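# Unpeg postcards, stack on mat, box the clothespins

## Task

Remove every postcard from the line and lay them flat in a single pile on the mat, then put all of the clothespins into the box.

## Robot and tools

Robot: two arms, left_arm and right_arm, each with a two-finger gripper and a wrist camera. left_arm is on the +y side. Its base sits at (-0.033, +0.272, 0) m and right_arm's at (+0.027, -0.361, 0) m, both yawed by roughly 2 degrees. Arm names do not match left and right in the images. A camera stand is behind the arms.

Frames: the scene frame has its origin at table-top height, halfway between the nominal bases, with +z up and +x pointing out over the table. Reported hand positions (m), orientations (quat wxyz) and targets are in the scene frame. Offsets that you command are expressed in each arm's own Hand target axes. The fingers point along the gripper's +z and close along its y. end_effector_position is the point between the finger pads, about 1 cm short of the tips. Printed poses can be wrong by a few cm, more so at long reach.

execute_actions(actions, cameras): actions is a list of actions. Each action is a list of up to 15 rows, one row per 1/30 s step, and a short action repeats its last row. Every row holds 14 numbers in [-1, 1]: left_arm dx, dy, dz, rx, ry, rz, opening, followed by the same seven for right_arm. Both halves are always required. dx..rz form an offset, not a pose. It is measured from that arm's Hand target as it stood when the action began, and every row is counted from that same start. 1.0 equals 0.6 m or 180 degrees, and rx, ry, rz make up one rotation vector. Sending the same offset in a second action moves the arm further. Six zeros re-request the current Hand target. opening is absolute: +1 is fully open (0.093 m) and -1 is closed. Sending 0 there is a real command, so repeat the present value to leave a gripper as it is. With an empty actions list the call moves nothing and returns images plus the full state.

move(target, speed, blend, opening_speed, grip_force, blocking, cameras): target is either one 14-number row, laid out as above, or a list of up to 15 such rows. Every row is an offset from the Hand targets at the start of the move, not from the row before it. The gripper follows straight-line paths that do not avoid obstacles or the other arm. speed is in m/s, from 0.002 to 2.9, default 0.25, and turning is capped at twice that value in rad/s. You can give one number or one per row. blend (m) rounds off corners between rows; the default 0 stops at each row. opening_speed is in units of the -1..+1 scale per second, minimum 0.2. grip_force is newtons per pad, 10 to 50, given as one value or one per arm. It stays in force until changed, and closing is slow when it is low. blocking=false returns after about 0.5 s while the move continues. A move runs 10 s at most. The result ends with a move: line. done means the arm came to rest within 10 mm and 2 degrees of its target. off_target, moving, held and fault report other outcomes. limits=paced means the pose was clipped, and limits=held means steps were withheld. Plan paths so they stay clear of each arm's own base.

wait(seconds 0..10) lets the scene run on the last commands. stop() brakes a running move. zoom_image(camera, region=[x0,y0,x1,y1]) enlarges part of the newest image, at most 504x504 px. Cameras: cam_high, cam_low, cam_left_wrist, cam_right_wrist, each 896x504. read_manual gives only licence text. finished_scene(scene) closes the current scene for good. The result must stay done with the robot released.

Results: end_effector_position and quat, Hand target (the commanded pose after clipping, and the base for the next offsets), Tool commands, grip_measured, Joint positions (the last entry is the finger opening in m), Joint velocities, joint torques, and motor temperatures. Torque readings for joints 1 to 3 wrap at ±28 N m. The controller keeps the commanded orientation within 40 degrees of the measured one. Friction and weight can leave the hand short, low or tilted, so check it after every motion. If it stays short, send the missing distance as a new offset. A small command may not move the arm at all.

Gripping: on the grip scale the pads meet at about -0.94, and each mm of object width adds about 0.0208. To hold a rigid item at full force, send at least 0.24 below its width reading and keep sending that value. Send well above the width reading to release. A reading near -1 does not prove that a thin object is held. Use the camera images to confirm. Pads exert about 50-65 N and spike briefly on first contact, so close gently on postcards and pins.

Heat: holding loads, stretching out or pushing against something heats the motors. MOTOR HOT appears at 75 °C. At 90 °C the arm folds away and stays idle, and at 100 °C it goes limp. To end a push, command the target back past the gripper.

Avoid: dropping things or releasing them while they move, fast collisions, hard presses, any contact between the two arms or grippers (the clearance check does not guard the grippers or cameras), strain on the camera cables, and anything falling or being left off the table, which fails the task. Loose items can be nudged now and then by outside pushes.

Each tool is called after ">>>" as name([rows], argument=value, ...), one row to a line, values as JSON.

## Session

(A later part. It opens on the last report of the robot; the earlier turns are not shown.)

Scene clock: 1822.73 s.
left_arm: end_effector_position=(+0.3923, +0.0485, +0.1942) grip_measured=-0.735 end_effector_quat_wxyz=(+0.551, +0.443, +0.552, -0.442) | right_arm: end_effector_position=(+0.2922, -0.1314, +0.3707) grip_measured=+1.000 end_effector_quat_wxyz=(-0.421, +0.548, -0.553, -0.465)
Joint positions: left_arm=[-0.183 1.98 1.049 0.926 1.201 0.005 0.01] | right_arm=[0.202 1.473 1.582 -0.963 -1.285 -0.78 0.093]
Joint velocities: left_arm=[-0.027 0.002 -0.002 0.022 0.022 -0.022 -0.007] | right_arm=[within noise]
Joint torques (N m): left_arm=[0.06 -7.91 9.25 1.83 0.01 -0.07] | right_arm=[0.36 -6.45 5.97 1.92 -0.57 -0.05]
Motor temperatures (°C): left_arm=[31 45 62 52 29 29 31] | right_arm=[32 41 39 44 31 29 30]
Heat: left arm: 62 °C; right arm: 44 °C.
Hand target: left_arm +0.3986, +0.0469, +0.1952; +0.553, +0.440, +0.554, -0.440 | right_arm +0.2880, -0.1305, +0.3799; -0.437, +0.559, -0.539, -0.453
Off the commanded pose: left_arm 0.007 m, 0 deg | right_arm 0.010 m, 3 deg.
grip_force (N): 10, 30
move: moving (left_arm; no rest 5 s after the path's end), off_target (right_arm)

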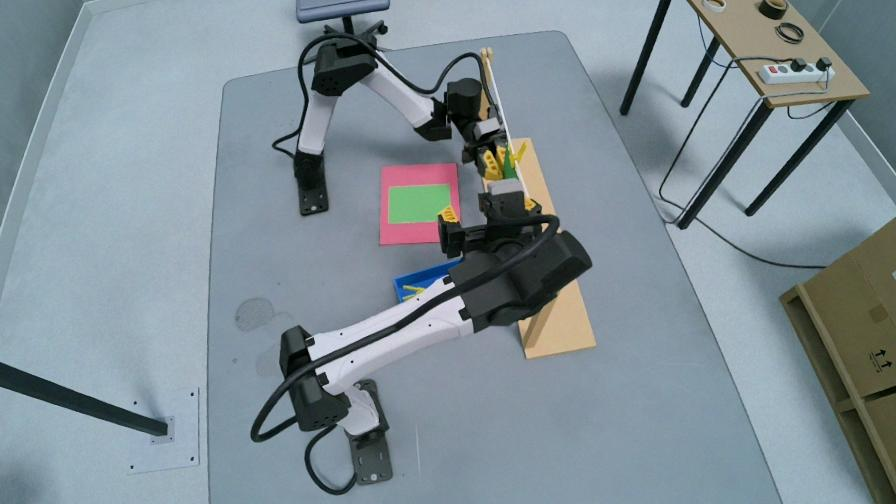

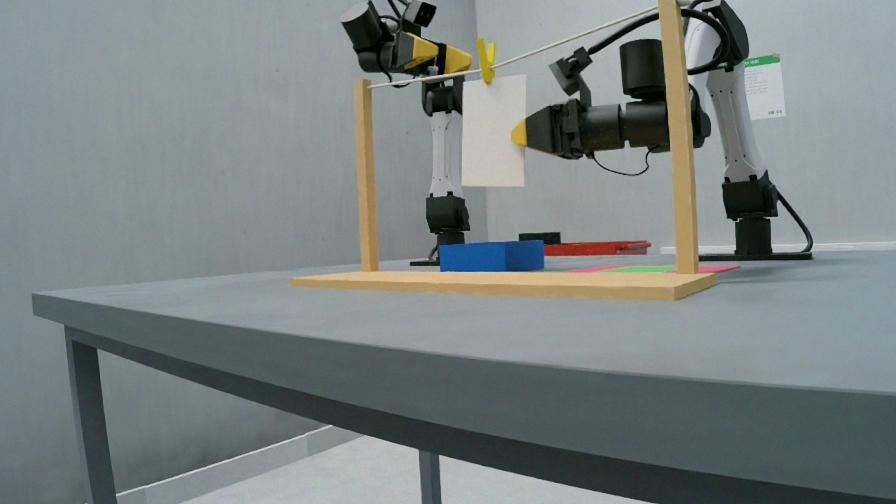

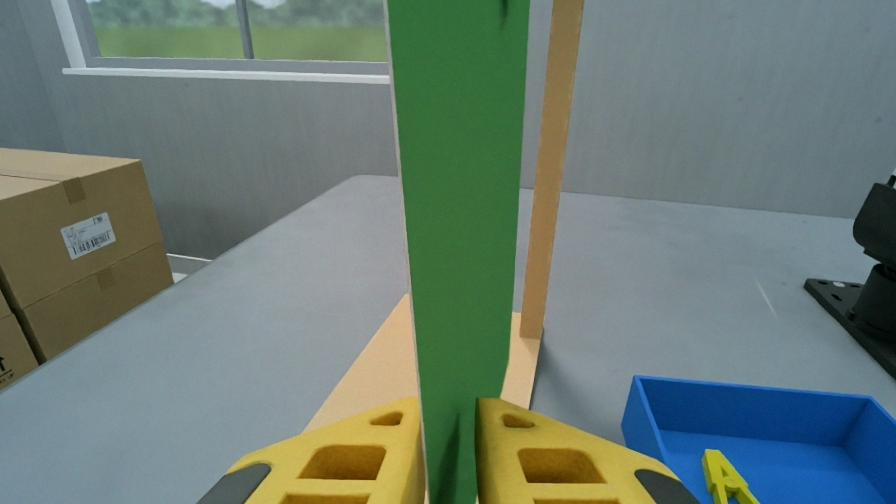

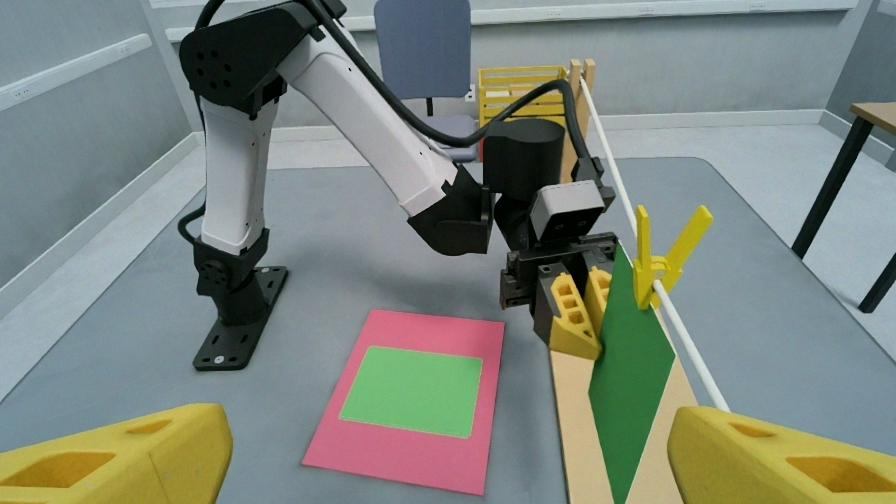

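>>> wait(seconds=4, cameras=["cam_left_wrist", "cam_right_wrist"])

Scene clock: 1833.73 s.
left_arm: end_effector_position=(+0.3923, +0.0485, +0.1942) grip_measured=-0.951 end_effector_quat_wxyz=(+0.551, +0.443, +0.552, -0.442) | right_arm: end_effector_position=(+0.2922, -0.1314, +0.3707) grip_measured=+1.000 end_effector_quat_wxyz=(-0.421, +0.548, -0.553, -0.465)
Joint positions: left_arm=[-0.183 1.98 1.049 0.926 1.201 0.005 0] | right_arm=[0.202 1.473 1.582 -0.963 -1.285 -0.78 0.093]
Joint torques (N m): left_arm=[0.44 -7.82 8.95 1.87 0.01 -0.07] | right_arm=[0.35 -6.45 5.97 1.92 -0.57 -0.05]
Motor temperatures (°C): left_arm=[31 45 62 51 29 29 31] | right_arm=[32 42 39 44 31 29 30]
Heat: left arm: 62 °C; right arm: 44 °C.
Hand target: left_arm +0.3986, +0.0469, +0.1952; +0.553, +0.440, +0.554, -0.440 | right_arm +0.2880, -0.1305, +0.3799; -0.437, +0.559, -0.539, -0.453
Tool commands: left_gripper/opening=-1.0 right_gripper/opening=+1.0
Off the commanded pose: left_arm 0.007 m, 0 deg | right_arm 0.010 m, 3 deg.
grip_force (N): 10, 30
wait: 4.00 s; at rest from the start
Images, in order (width x height): cam_left_wrist 896x504, cam_right_wrist 896x504.

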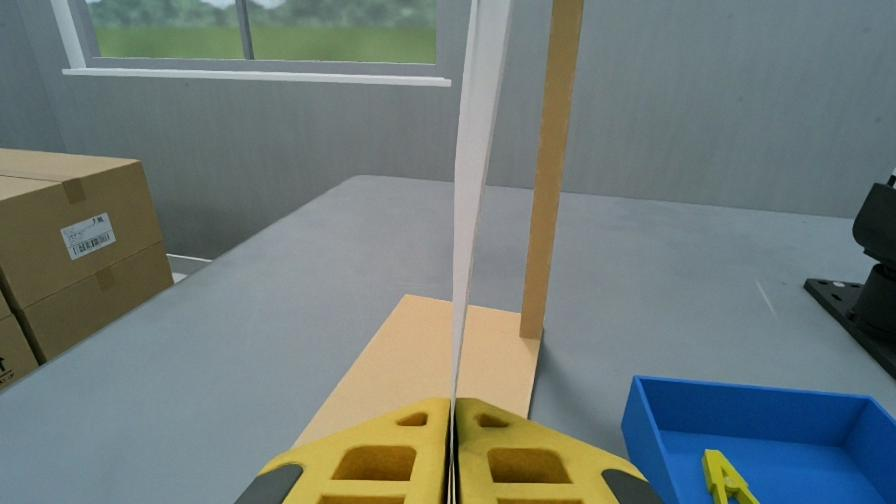

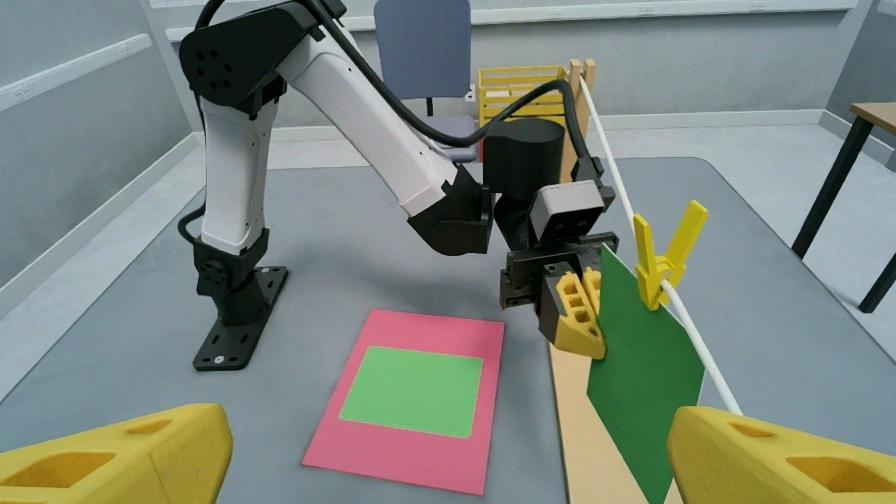

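>>> move([
  [0, 0, 0, 0, 0, 0, -1, -0.059, -0.0181, 0.1257, -0.0217, 0, -0.0046, 1],
  [0, 0, 0, 0, 0, 0, -1, -0.0593, -0.1676, 0.1593, -0.0217, 0, -0.0046, 1],
], speed=0.12, blend=0.02, cameras=["all"])

Scene clock: 1930.83 s.
left_arm: end_effector_position=(+0.3923, +0.0485, +0.1942) grip_measured=-0.951 end_effector_quat_wxyz=(+0.551, +0.443, +0.552, -0.442) | right_arm: end_effector_position=(+0.3840, -0.0250, +0.3879) grip_measured=+1.000 end_effector_quat_wxyz=(-0.412, +0.571, -0.533, -0.469)
Joint positions: left_arm=[-0.183 1.98 1.049 0.926 1.201 0.005 0] | right_arm=[0.4 1.973 2.186 -0.816 -1.172 -0.534 0.093]
Joint torques (N m): left_arm=[0.27 -7.69 9.14 1.78 0.01 -0.05] | right_arm=[-0.79 -8.01 7.66 2.01 -0.69 -0.18]
Motor temperatures (°C): left_arm=[31 47 61 49 29 29 31] | right_arm=[32 42 39 42 31 29 30]
Heat: left arm: 61 °C; right arm: 42 °C.
Hand target: left_arm +0.3986, +0.0469, +0.1952; +0.553, +0.440, +0.554, -0.440 | right_arm +0.3848, -0.0259, +0.3947; -0.421, +0.578, -0.520, -0.468
Off the commanded pose: left_arm 0.007 m, 0 deg | right_arm 0.007 m, 2 deg.
grip_force (N): 10, 30
move: done

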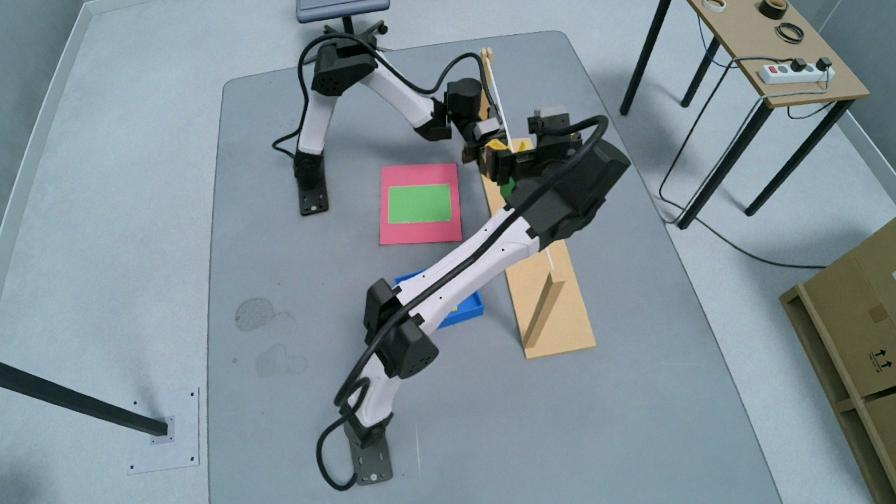

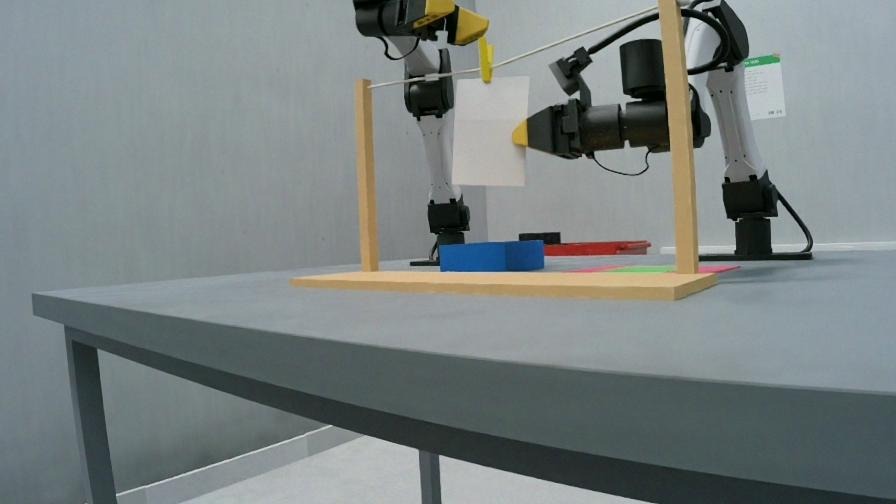

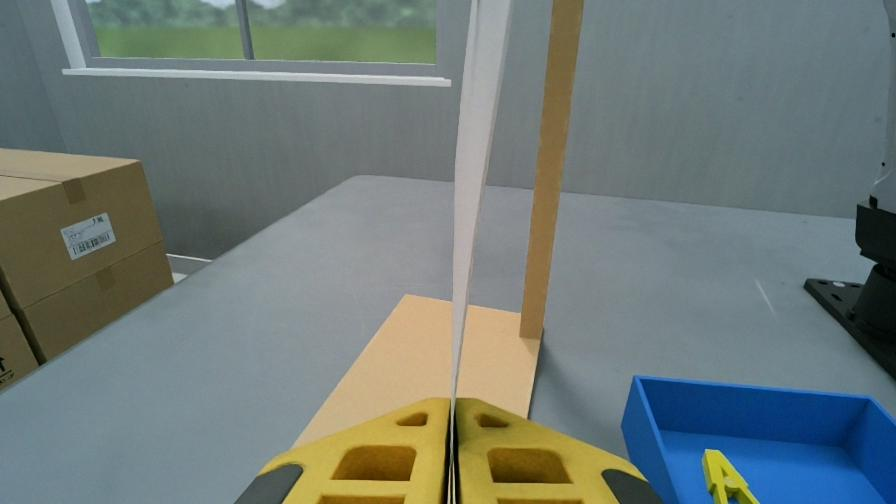

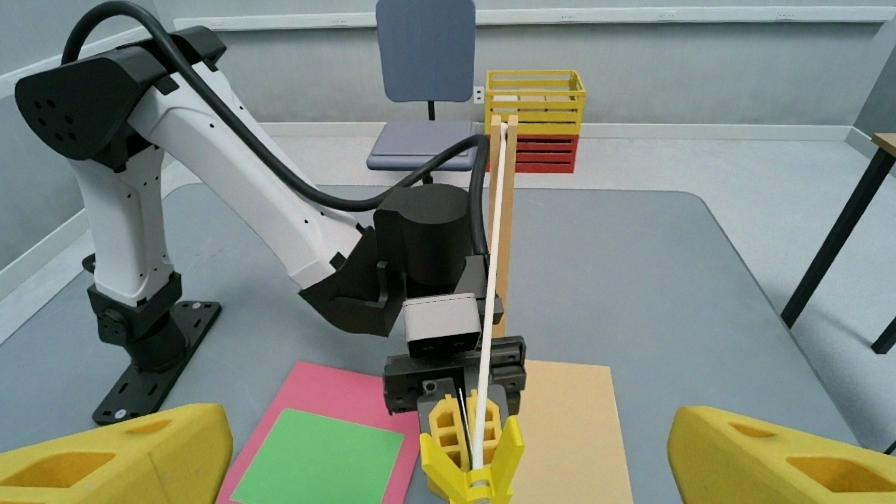

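>>> move(target=[0, 0, 0, 0, 0, 0, -1, 0.0498, -0.0085, 0.0523, -0.0108, 0.0333, -0.0023, 1], speed=0.08, cameras=["cam_right_wrist", "cam_low"])

Scene clock: 1974.23 s.
left_arm: end_effector_position=(+0.3923, +0.0485, +0.1942) grip_measured=-0.951 end_effector_quat_wxyz=(+0.551, +0.443, +0.552, -0.442) | right_arm: end_effector_position=(+0.3865, -0.0035, +0.3554) grip_measured=+1.000 end_effector_quat_wxyz=(-0.377, +0.603, -0.540, -0.451)
Joint positions: left_arm=[-0.183 1.98 1.049 0.926 1.201 0.005 0] | right_arm=[0.446 2.114 2.368 -1.033 -1.116 -0.69 0.093]
Joint torques (N m): left_arm=[0.16 -7.68 9.13 1.81 -0.05 -0.05] | right_arm=[0.14 -8.77 7.39 1.85 -0.51 -0.19]
Motor temperatures (°C): left_arm=[31 48 61 49 29 29 31] | right_arm=[32 44 39 42 31 29 30]
Heat: left arm: 61 °C; right arm: 44 °C.
Hand target: left_arm +0.3986, +0.0469, +0.1952; +0.553, +0.440, +0.554, -0.440 | right_arm +0.3873, -0.0011, +0.3589; -0.385, +0.610, -0.531, -0.445
Off the commanded pose: left_arm 0.007 m, 0 deg | right_arm 0.004 m, 2 deg.
grip_force (N): 10, 30
move: done
Images, in order (width x height): cam_low 896x504, cam_right_wrist 896x504.

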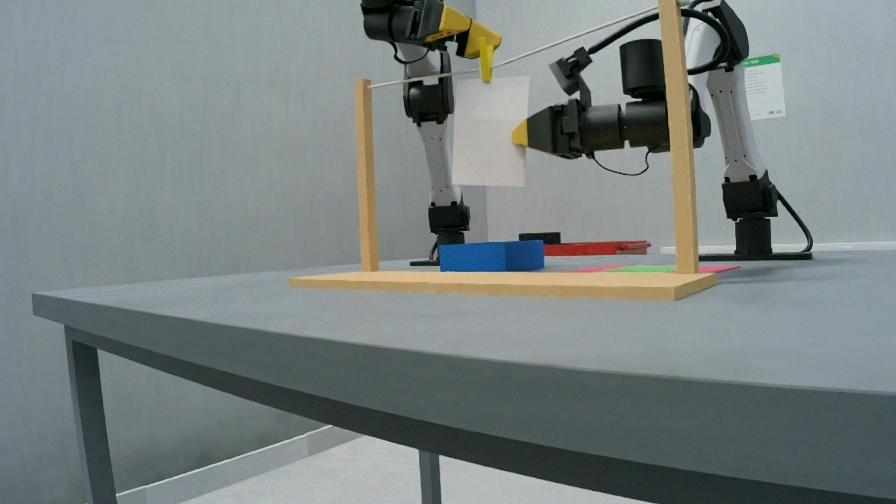

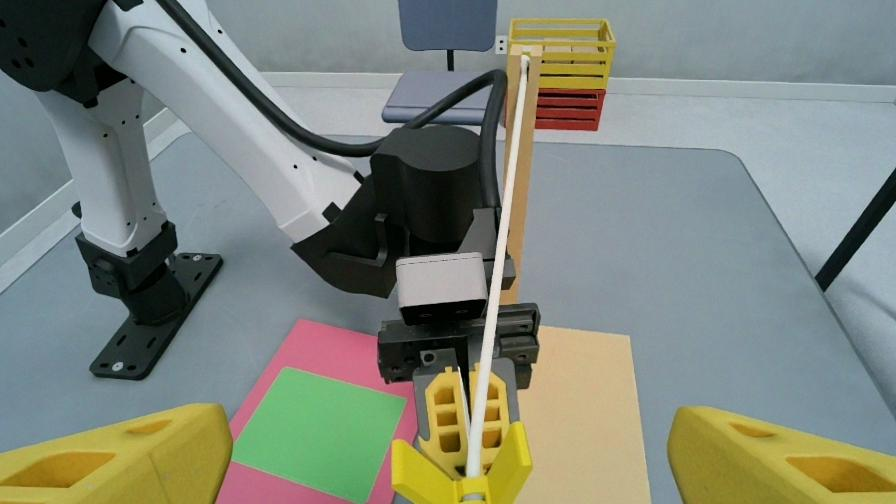

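>>> move(target=[0, 0, 0, 0, 0, 0, -1, 0.0225, -0.0058, 0.025, 0, 0, 0, 1], speed=0.06, cameras=["cam_right_wrist", "cam_low"])

Scene clock: 1993.47 s.
left_arm: end_effector_position=(+0.3923, +0.0485, +0.1942) grip_measured=-0.951 end_effector_quat_wxyz=(+0.551, +0.443, +0.552, -0.442) | right_arm: end_effector_position=(+0.3902, +0.0075, +0.3397) grip_measured=+1.000 end_effector_quat_wxyz=(-0.378, +0.607, -0.536, -0.449)
Joint positions: left_arm=[-0.183 1.98 1.049 0.926 1.201 0.005 0] | right_arm=[0.464 2.114 2.297 -0.945 -1.102 -0.681 0.093]
Joint velocities: left_arm=[0.002 -0.017 -0.002 0.022 -0.168 0.037 0] | right_arm=[within noise]
Joint torques (N m): left_arm=[-0.05 -7.68 9.09 1.84 0.08 -0.11] | right_arm=[0.21 -10.41 4.53 2.15 -0.5 -0.02]
Motor temperatures (°C): left_arm=[31 48 61 49 29 29 31] | right_arm=[32 44 40 42 31 29 30]
Heat: left arm: 61 °C; right arm: 44 °C.
Hand target: left_arm +0.3986, +0.0469, +0.1952; +0.553, +0.440, +0.554, -0.440 | right_arm +0.3893, +0.0094, +0.3414; -0.385, +0.610, -0.531, -0.445
Off the commanded pose: left_arm 0.007 m, 0 deg | right_arm 0.003 m, 1 deg.
grip_force (N): 10, 30
move: done
Images, in order (width x height): cam_low 896x504, cam_right_wrist 896x504.

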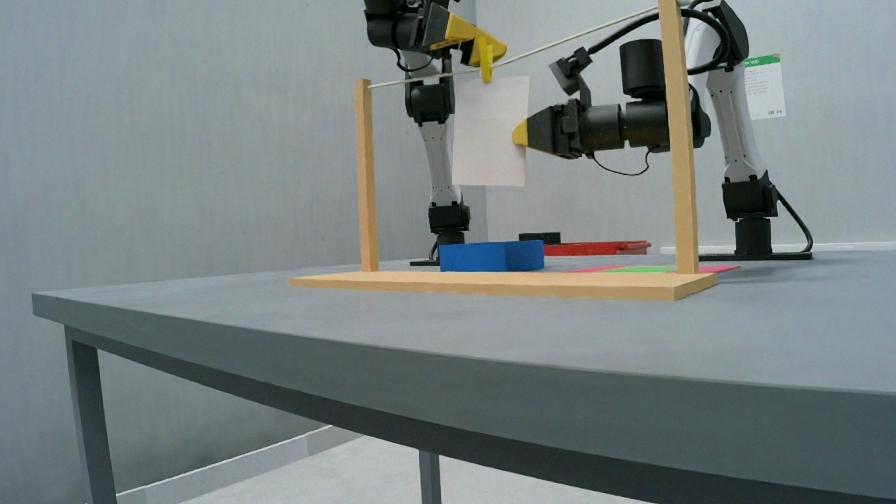

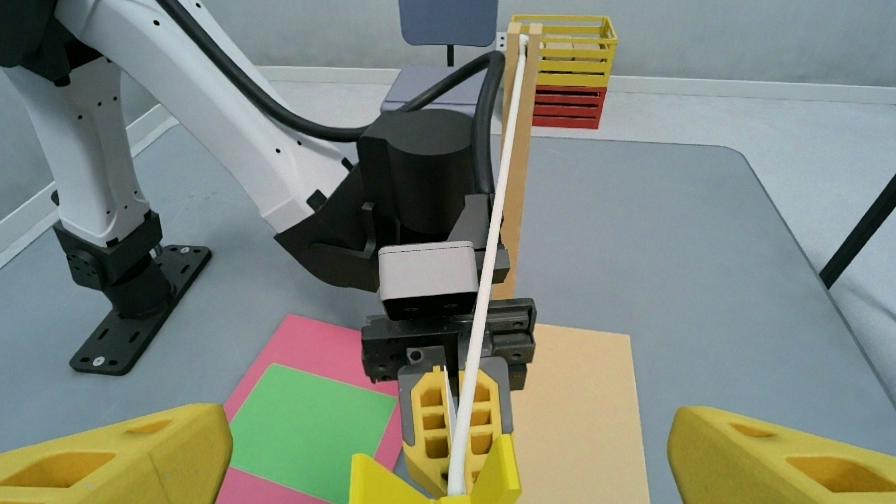

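>>> move([
  [0, 0, 0, 0, 0, 0, -1, 0.0095, 0.0043, 0.0035, 0, 0, 0, 1],
  [0, 0, 0, 0, 0, 0, -1, 0.0095, 0.0043, 0.0035, 0, 0, 0, -0.2],
], speed=0.06, cameras=["cam_right_wrist", "cam_low"], grip_force=[25, 35], opening_speed=0.5)

Scene clock: 2005.60 s.
left_arm: end_effector_position=(+0.3921, +0.0482, +0.1942) grip_measured=-0.979 end_effector_quat_wxyz=(+0.551, +0.443, +0.552, -0.442) | right_arm: end_effector_position=(+0.3941, +0.0094, +0.3195) grip_measured=-0.198 end_effector_quat_wxyz=(-0.367, +0.603, -0.545, -0.452)
Joint positions: left_arm=[-0.183 1.98 1.049 0.926 1.201 0.005 0] | right_arm=[0.464 2.114 2.224 -0.899 -1.1 -0.678 0.036]
Joint torques (N m): left_arm=[0.2 -7.6 9.24 1.85 0.05 -0.07] | right_arm=[0.44 -12.88 4.67 2.12 -0.52 -0.03]
Motor temperatures (°C): left_arm=[31 48 61 49 29 29 31] | right_arm=[32 46 39 42 31 29 30]
Heat: left arm: 61 °C; right arm: 46 °C.
Hand target: left_arm +0.3986, +0.0469, +0.1952; +0.553, +0.440, +0.554, -0.440 | right_arm +0.3866, +0.0093, +0.3354; -0.385, +0.610, -0.531, -0.445
Off the commanded pose: left_arm 0.007 m, 1 deg | right_arm 0.018 m, 3 deg.
grip_force (N): 25, 35
move: off_target (right_arm); target 2's new opening was sent with right_arm's hand 0.017 m and 3 deg from that target
Images, in order (width x height): cam_low 896x504, cam_right_wrist 896x504.

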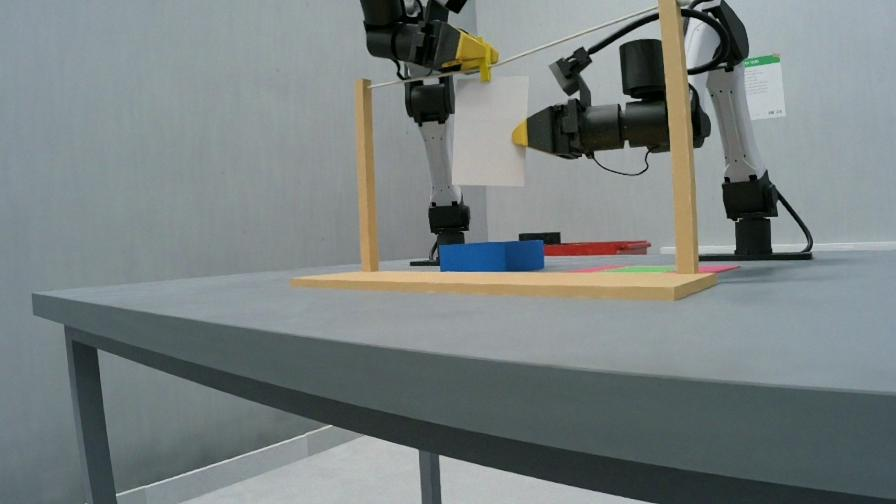

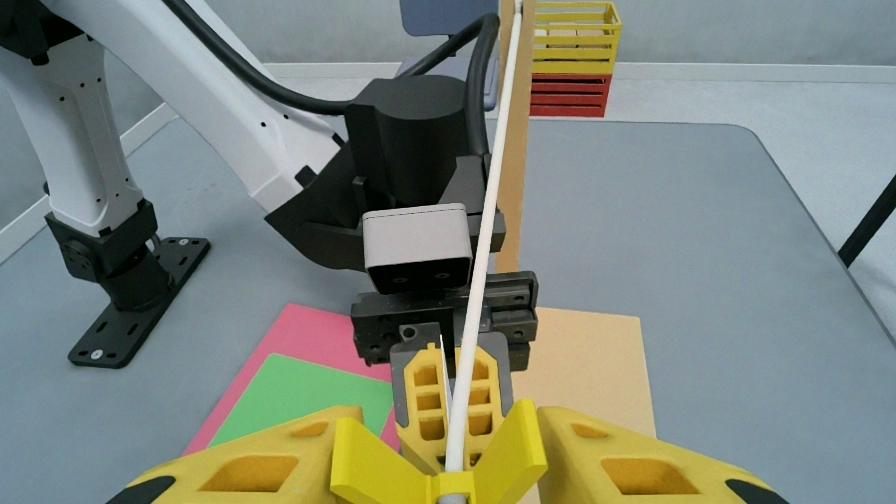

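>>> move(target=[0, 0, 0, 0, 0, 0, -1, -0.0254, 0.0045, -0.0082, 0, 0, 0, -0.15], speed=0.06, cameras=["cam_right_wrist", "cam_low"])

Scene clock: 2019.37 s.
left_arm: end_effector_position=(+0.3921, +0.0482, +0.1942) grip_measured=-0.979 end_effector_quat_wxyz=(+0.551, +0.443, +0.552, -0.442) | right_arm: end_effector_position=(+0.3893, +0.0088, +0.3333) grip_measured=-0.151 end_effector_quat_wxyz=(-0.368, +0.603, -0.544, -0.453)
Joint positions: left_arm=[-0.183 1.98 1.049 0.926 1.201 0.005 0] | right_arm=[0.468 2.114 2.279 -0.945 -1.098 -0.669 0.038]
Joint torques (N m): left_arm=[-0.02 -7.8 9.16 1.78 -0.04 -0.11] | right_arm=[0.29 -11.32 7.66 1.88 -0.51 -0.03]
Motor temperatures (°C): left_arm=[31 48 61 49 29 29 31] | right_arm=[32 48 38 43 31 29 30]
Heat: left arm: 61 °C; right arm: 48 °C.
Hand target: left_arm +0.3986, +0.0469, +0.1952; +0.553, +0.440, +0.554, -0.440 | right_arm +0.3840, +0.0089, +0.3515; -0.385, +0.610, -0.531, -0.445
Off the commanded pose: left_arm 0.007 m, 1 deg | right_arm 0.019 m, 3 deg.
grip_force (N): 25, 35
move: off_target (right_arm)
Images, in order (width x height): cam_low 896x504, cam_right_wrist 896x504.

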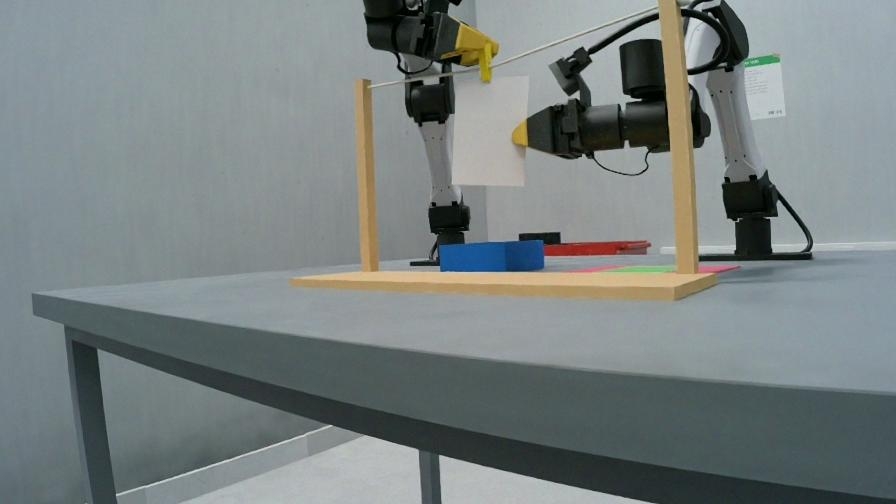

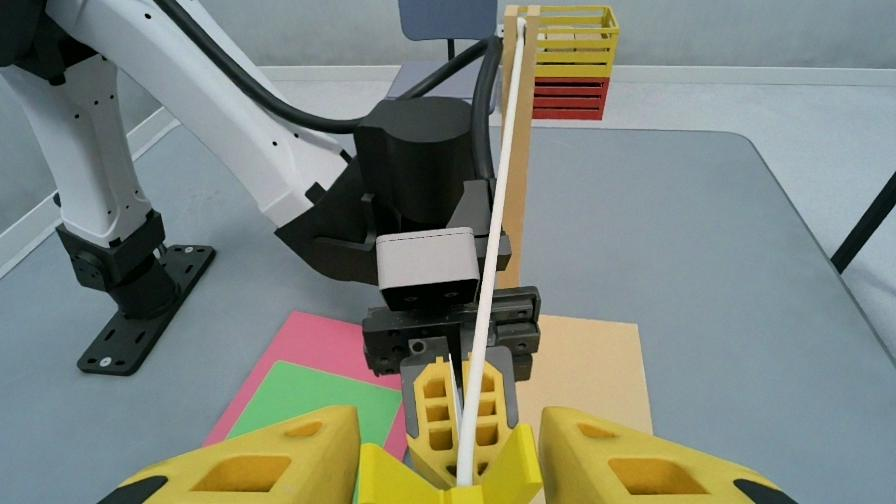

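>>> move(target=[0, 0, 0, 0, 0, 0, -1, 0, 0, 0, 0, 0, 0, -0.4], opening_speed=0.4, cameras=["cam_right_wrist", "cam_low"])

Scene clock: 2027.60 s.
left_arm: end_effector_position=(+0.3921, +0.0482, +0.1942) grip_measured=-0.979 end_effector_quat_wxyz=(+0.551, +0.443, +0.552, -0.442) | right_arm: end_effector_position=(+0.3892, +0.0087, +0.3332) grip_measured=-0.396 end_effector_quat_wxyz=(-0.368, +0.603, -0.545, -0.453)
Joint positions: left_arm=[-0.183 1.98 1.049 0.926 1.201 0.005 0] | right_arm=[0.468 2.114 2.279 -0.946 -1.098 -0.669 0.026]
Joint torques (N m): left_arm=[0.35 -7.69 9.06 1.8 0.07 -0.14] | right_arm=[0.28 -11.33 7.65 1.87 -0.51 -0.03]
Motor temperatures (°C): left_arm=[31 48 61 48 29 29 31] | right_arm=[32 49 38 42 31 29 30]
Heat: left arm: 61 °C; right arm: 49 °C.
Hand target: left_arm +0.3986, +0.0469, +0.1952; +0.553, +0.440, +0.554, -0.440 | right_arm +0.3840, +0.0089, +0.3515; -0.385, +0.610, -0.531, -0.445
Off the commanded pose: left_arm 0.007 m, 1 deg | right_arm 0.019 m, 3 deg.
grip_force (N): 25, 35
move: off_target (right_arm)
Images, in order (width x height): cam_low 896x504, cam_right_wrist 896x504.

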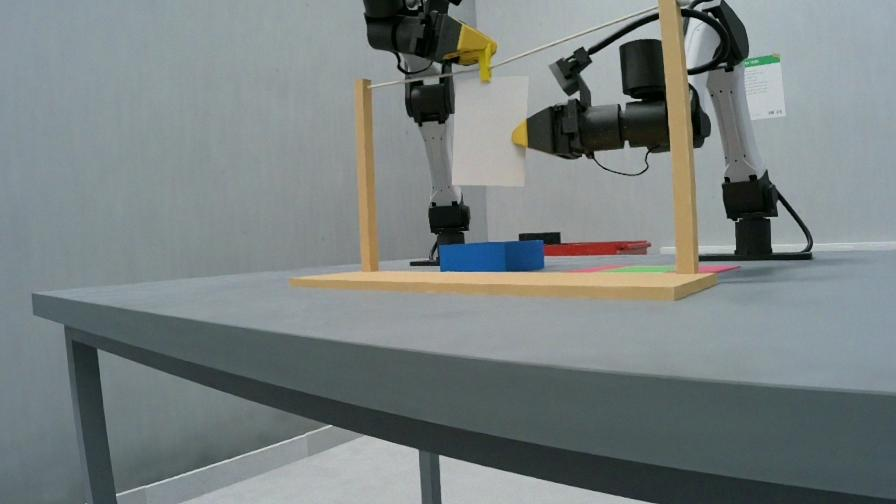

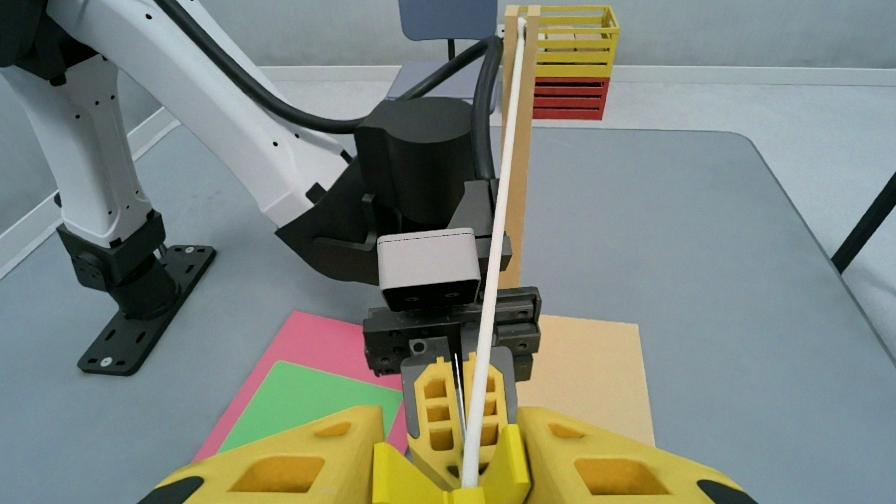

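>>> move(target=[0, 0, 0, 0, 0, 0, -1, 0, 0, 0, 0, 0, 0, -0.65], opening_speed=0.4, cameras=["cam_right_wrist", "cam_low"])

Scene clock: 2033.13 s.
left_arm: end_effector_position=(+0.3921, +0.0482, +0.1942) grip_measured=-0.979 end_effector_quat_wxyz=(+0.551, +0.443, +0.552, -0.442) | right_arm: end_effector_position=(+0.3892, +0.0087, +0.3332) grip_measured=-0.644 end_effector_quat_wxyz=(-0.368, +0.603, -0.545, -0.453)
Joint positions: left_arm=[-0.183 1.98 1.049 0.926 1.201 0.005 0] | right_arm=[0.468 2.114 2.279 -0.946 -1.098 -0.669 0.014]
Joint torques (N m): left_arm=[0.12 -7.8 9.1 1.85 -0.04 -0.03] | right_arm=[0.29 -11.33 7.65 1.87 -0.51 -0.04]
Motor temperatures (°C): left_arm=[31 48 61 48 29 29 31] | right_arm=[32 49 39 42 31 29 30]
Heat: left arm: 61 °C; right arm: 49 °C.
Hand target: left_arm +0.3986, +0.0469, +0.1952; +0.553, +0.440, +0.554, -0.440 | right_arm +0.3840, +0.0089, +0.3515; -0.385, +0.610, -0.531, -0.445
Off the commanded pose: left_arm 0.007 m, 1 deg | right_arm 0.019 m, 3 deg.
grip_force (N): 25, 35
move: off_target (right_arm)
Images, in order (width x height): cam_low 896x504, cam_right_wrist 896x504.

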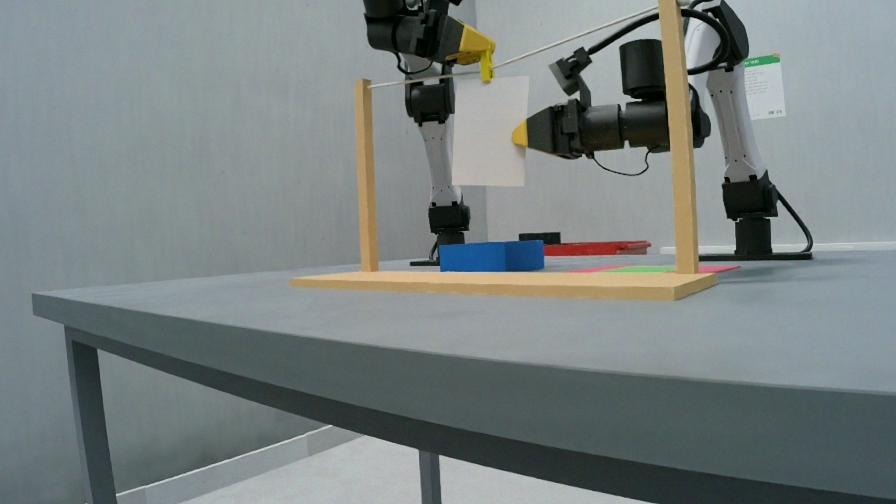

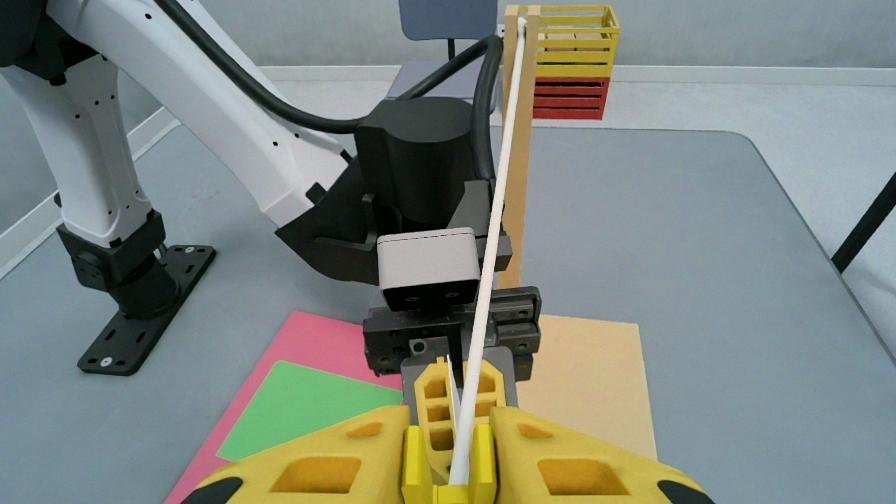

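>>> move(target=[0, 0, 0, 0, 0, 0, -1, 0, 0, 0, 0, 0, 0, -0.72], opening_speed=0.4, cameras=["cam_right_wrist", "cam_low"])

>>> zoom_image(camera="cam_low", region=[420, 10, 560, 200])

>>> zoom_image(camera="cam_right_wrist", region=[330, 330, 580, 504])

Scene clock: 2046.50 s.
left_arm: end_effector_position=(+0.3921, +0.0482, +0.1942) grip_measured=-0.979 end_effector_quat_wxyz=(+0.551, +0.443, +0.552, -0.442) | right_arm: end_effector_position=(+0.3892, +0.0087, +0.3332) grip_measured=-0.716 end_effector_quat_wxyz=(-0.368, +0.603, -0.545, -0.453)
Joint positions: left_arm=[-0.183 1.98 1.049 0.926 1.201 0.005 0] | right_arm=[0.468 2.114 2.279 -0.946 -1.098 -0.669 0.011]
Joint torques (N m): left_arm=[0.39 -7.62 9.09 1.83 -0.01 -0.07] | right_arm=[0.28 -11.33 7.65 1.87 -0.51 -0.04]
Motor temperatures (°C): left_arm=[31 48 61 48 29 29 31] | right_arm=[32 50 39 42 31 29 30]
Heat: left arm: 61 °C; right arm: 50 °C.
Hand target: left_arm +0.3986, +0.0469, +0.1952; +0.553, +0.440, +0.554, -0.440 | right_arm +0.3840, +0.0089, +0.3515; -0.385, +0.610, -0.531, -0.445
Off the commanded pose: left_arm 0.007 m, 1 deg | right_arm 0.019 m, 3 deg.
grip_force (N): 25, 35
move: off_target (right_arm)
Images, in order (width x height): cam_low 896x504, cam_right_wrist 896x504.

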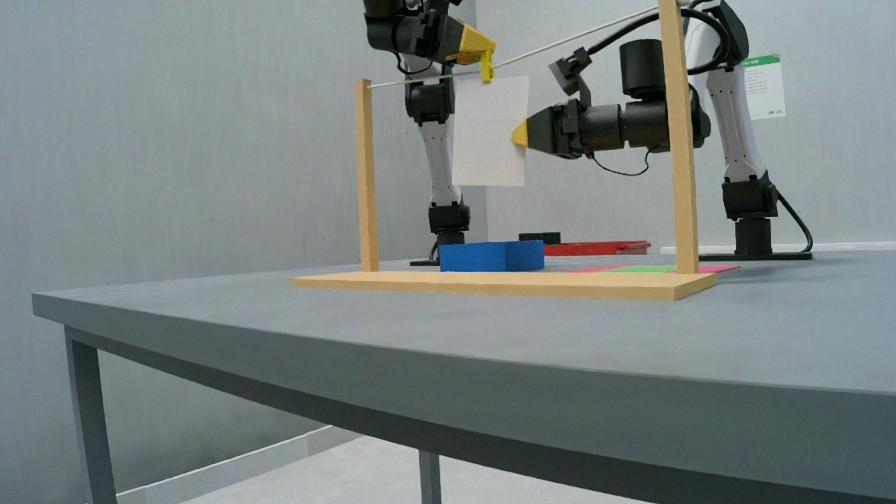

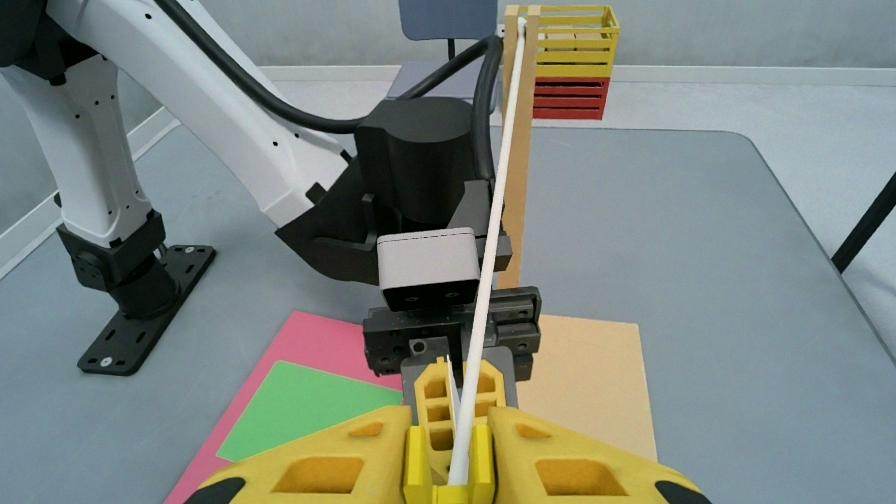

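Scaled by 2.653.

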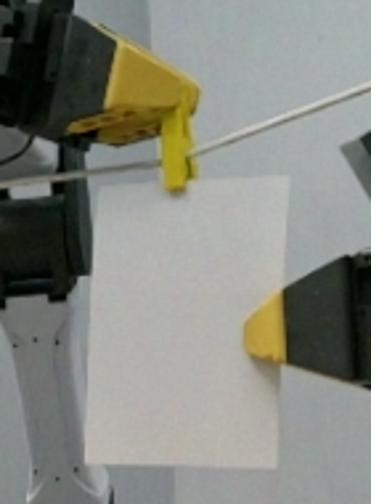

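Scaled by 2.016.

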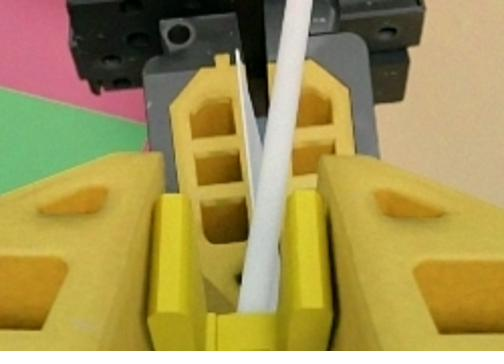

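>>> move(target=[0.0633, 0, 0, 0, 0, 0, -1, 0, 0, 0, 0, 0, 0, -0.72], speed=0.04, cameras=["all"])

>>> zoom_image(camera="cam_low", region=[420, 10, 560, 200])

Scene clock: 2056.57 s.
left_arm: end_effector_position=(+0.3989, +0.0472, +0.1657) grip_measured=-0.979 end_effector_quat_wxyz=(+0.556, +0.446, +0.547, -0.439) | right_arm: end_effector_position=(+0.3892, +0.0087, +0.3332) grip_measured=-0.717 end_effector_quat_wxyz=(-0.368, +0.603, -0.545, -0.453)
Joint positions: left_arm=[-0.183 2.082 1.049 1.046 1.2 0.005 0] | right_arm=[0.468 2.114 2.279 -0.946 -1.098 -0.669 0.011]
Joint torques (N m): left_arm=[0.29 -8.12 5.35 2.05 0.04 -0.01] | right_arm=[0.29 -11.33 7.65 1.87 -0.51 -0.03]
Motor temperatures (°C): left_arm=[31 48 61 48 29 29 31] | right_arm=[32 50 39 42 31 29 30]
Heat: left arm: 61 °C; right arm: 50 °C.
Hand target: left_arm +0.3986, +0.0469, +0.1572; +0.553, +0.440, +0.554, -0.440 | right_arm +0.3840, +0.0089, +0.3515; -0.385, +0.610, -0.531, -0.445
Off the commanded pose: left_arm 0.009 m, 1 deg | right_arm 0.019 m, 3 deg.
grip_force (N): 25, 35
move: off_target (right_arm)

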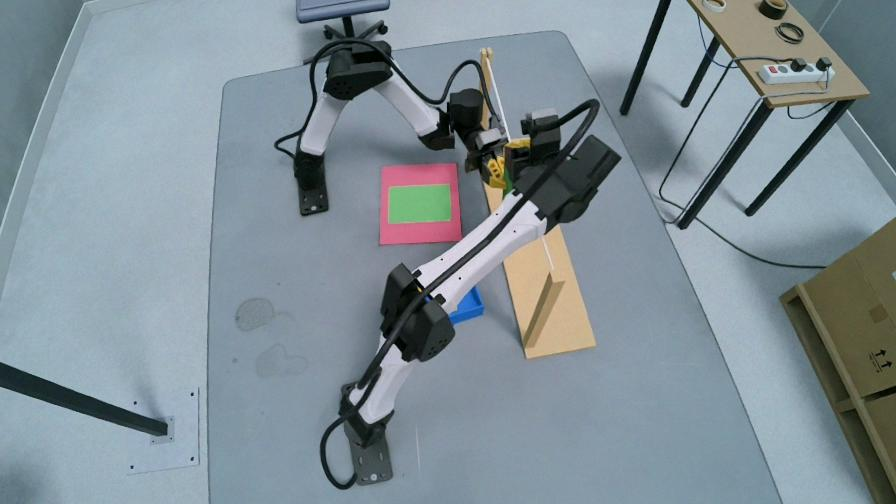

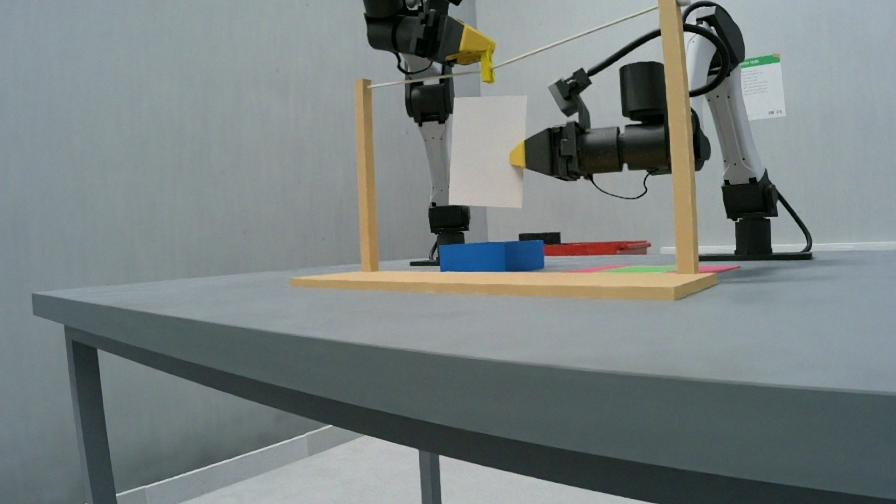

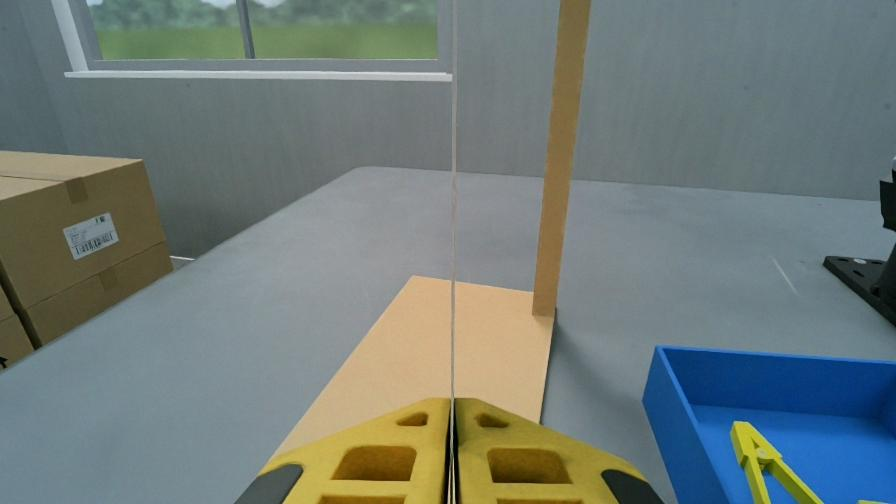

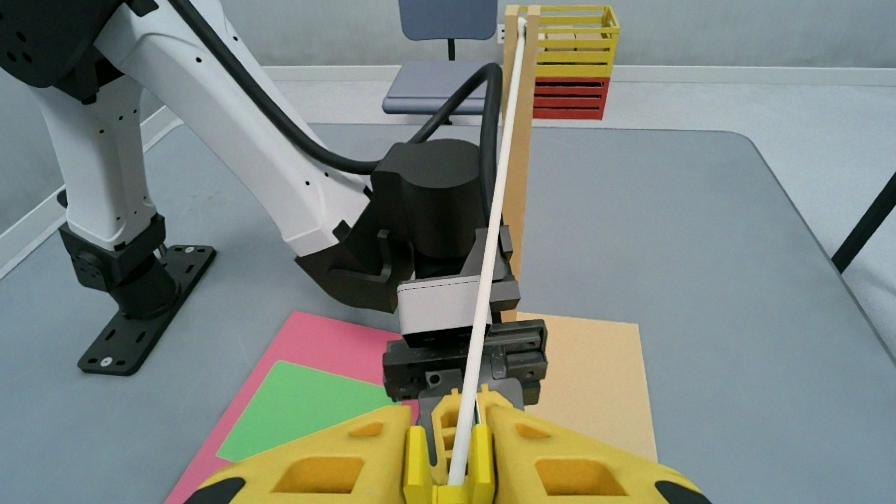

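Scaled by 2.653.

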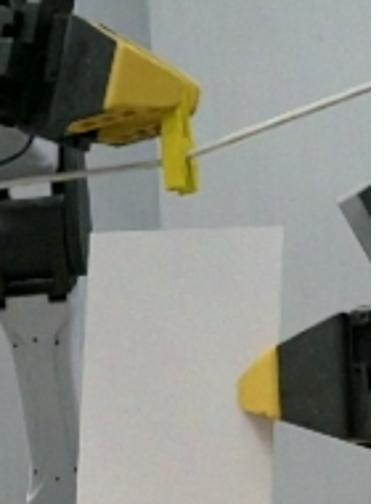

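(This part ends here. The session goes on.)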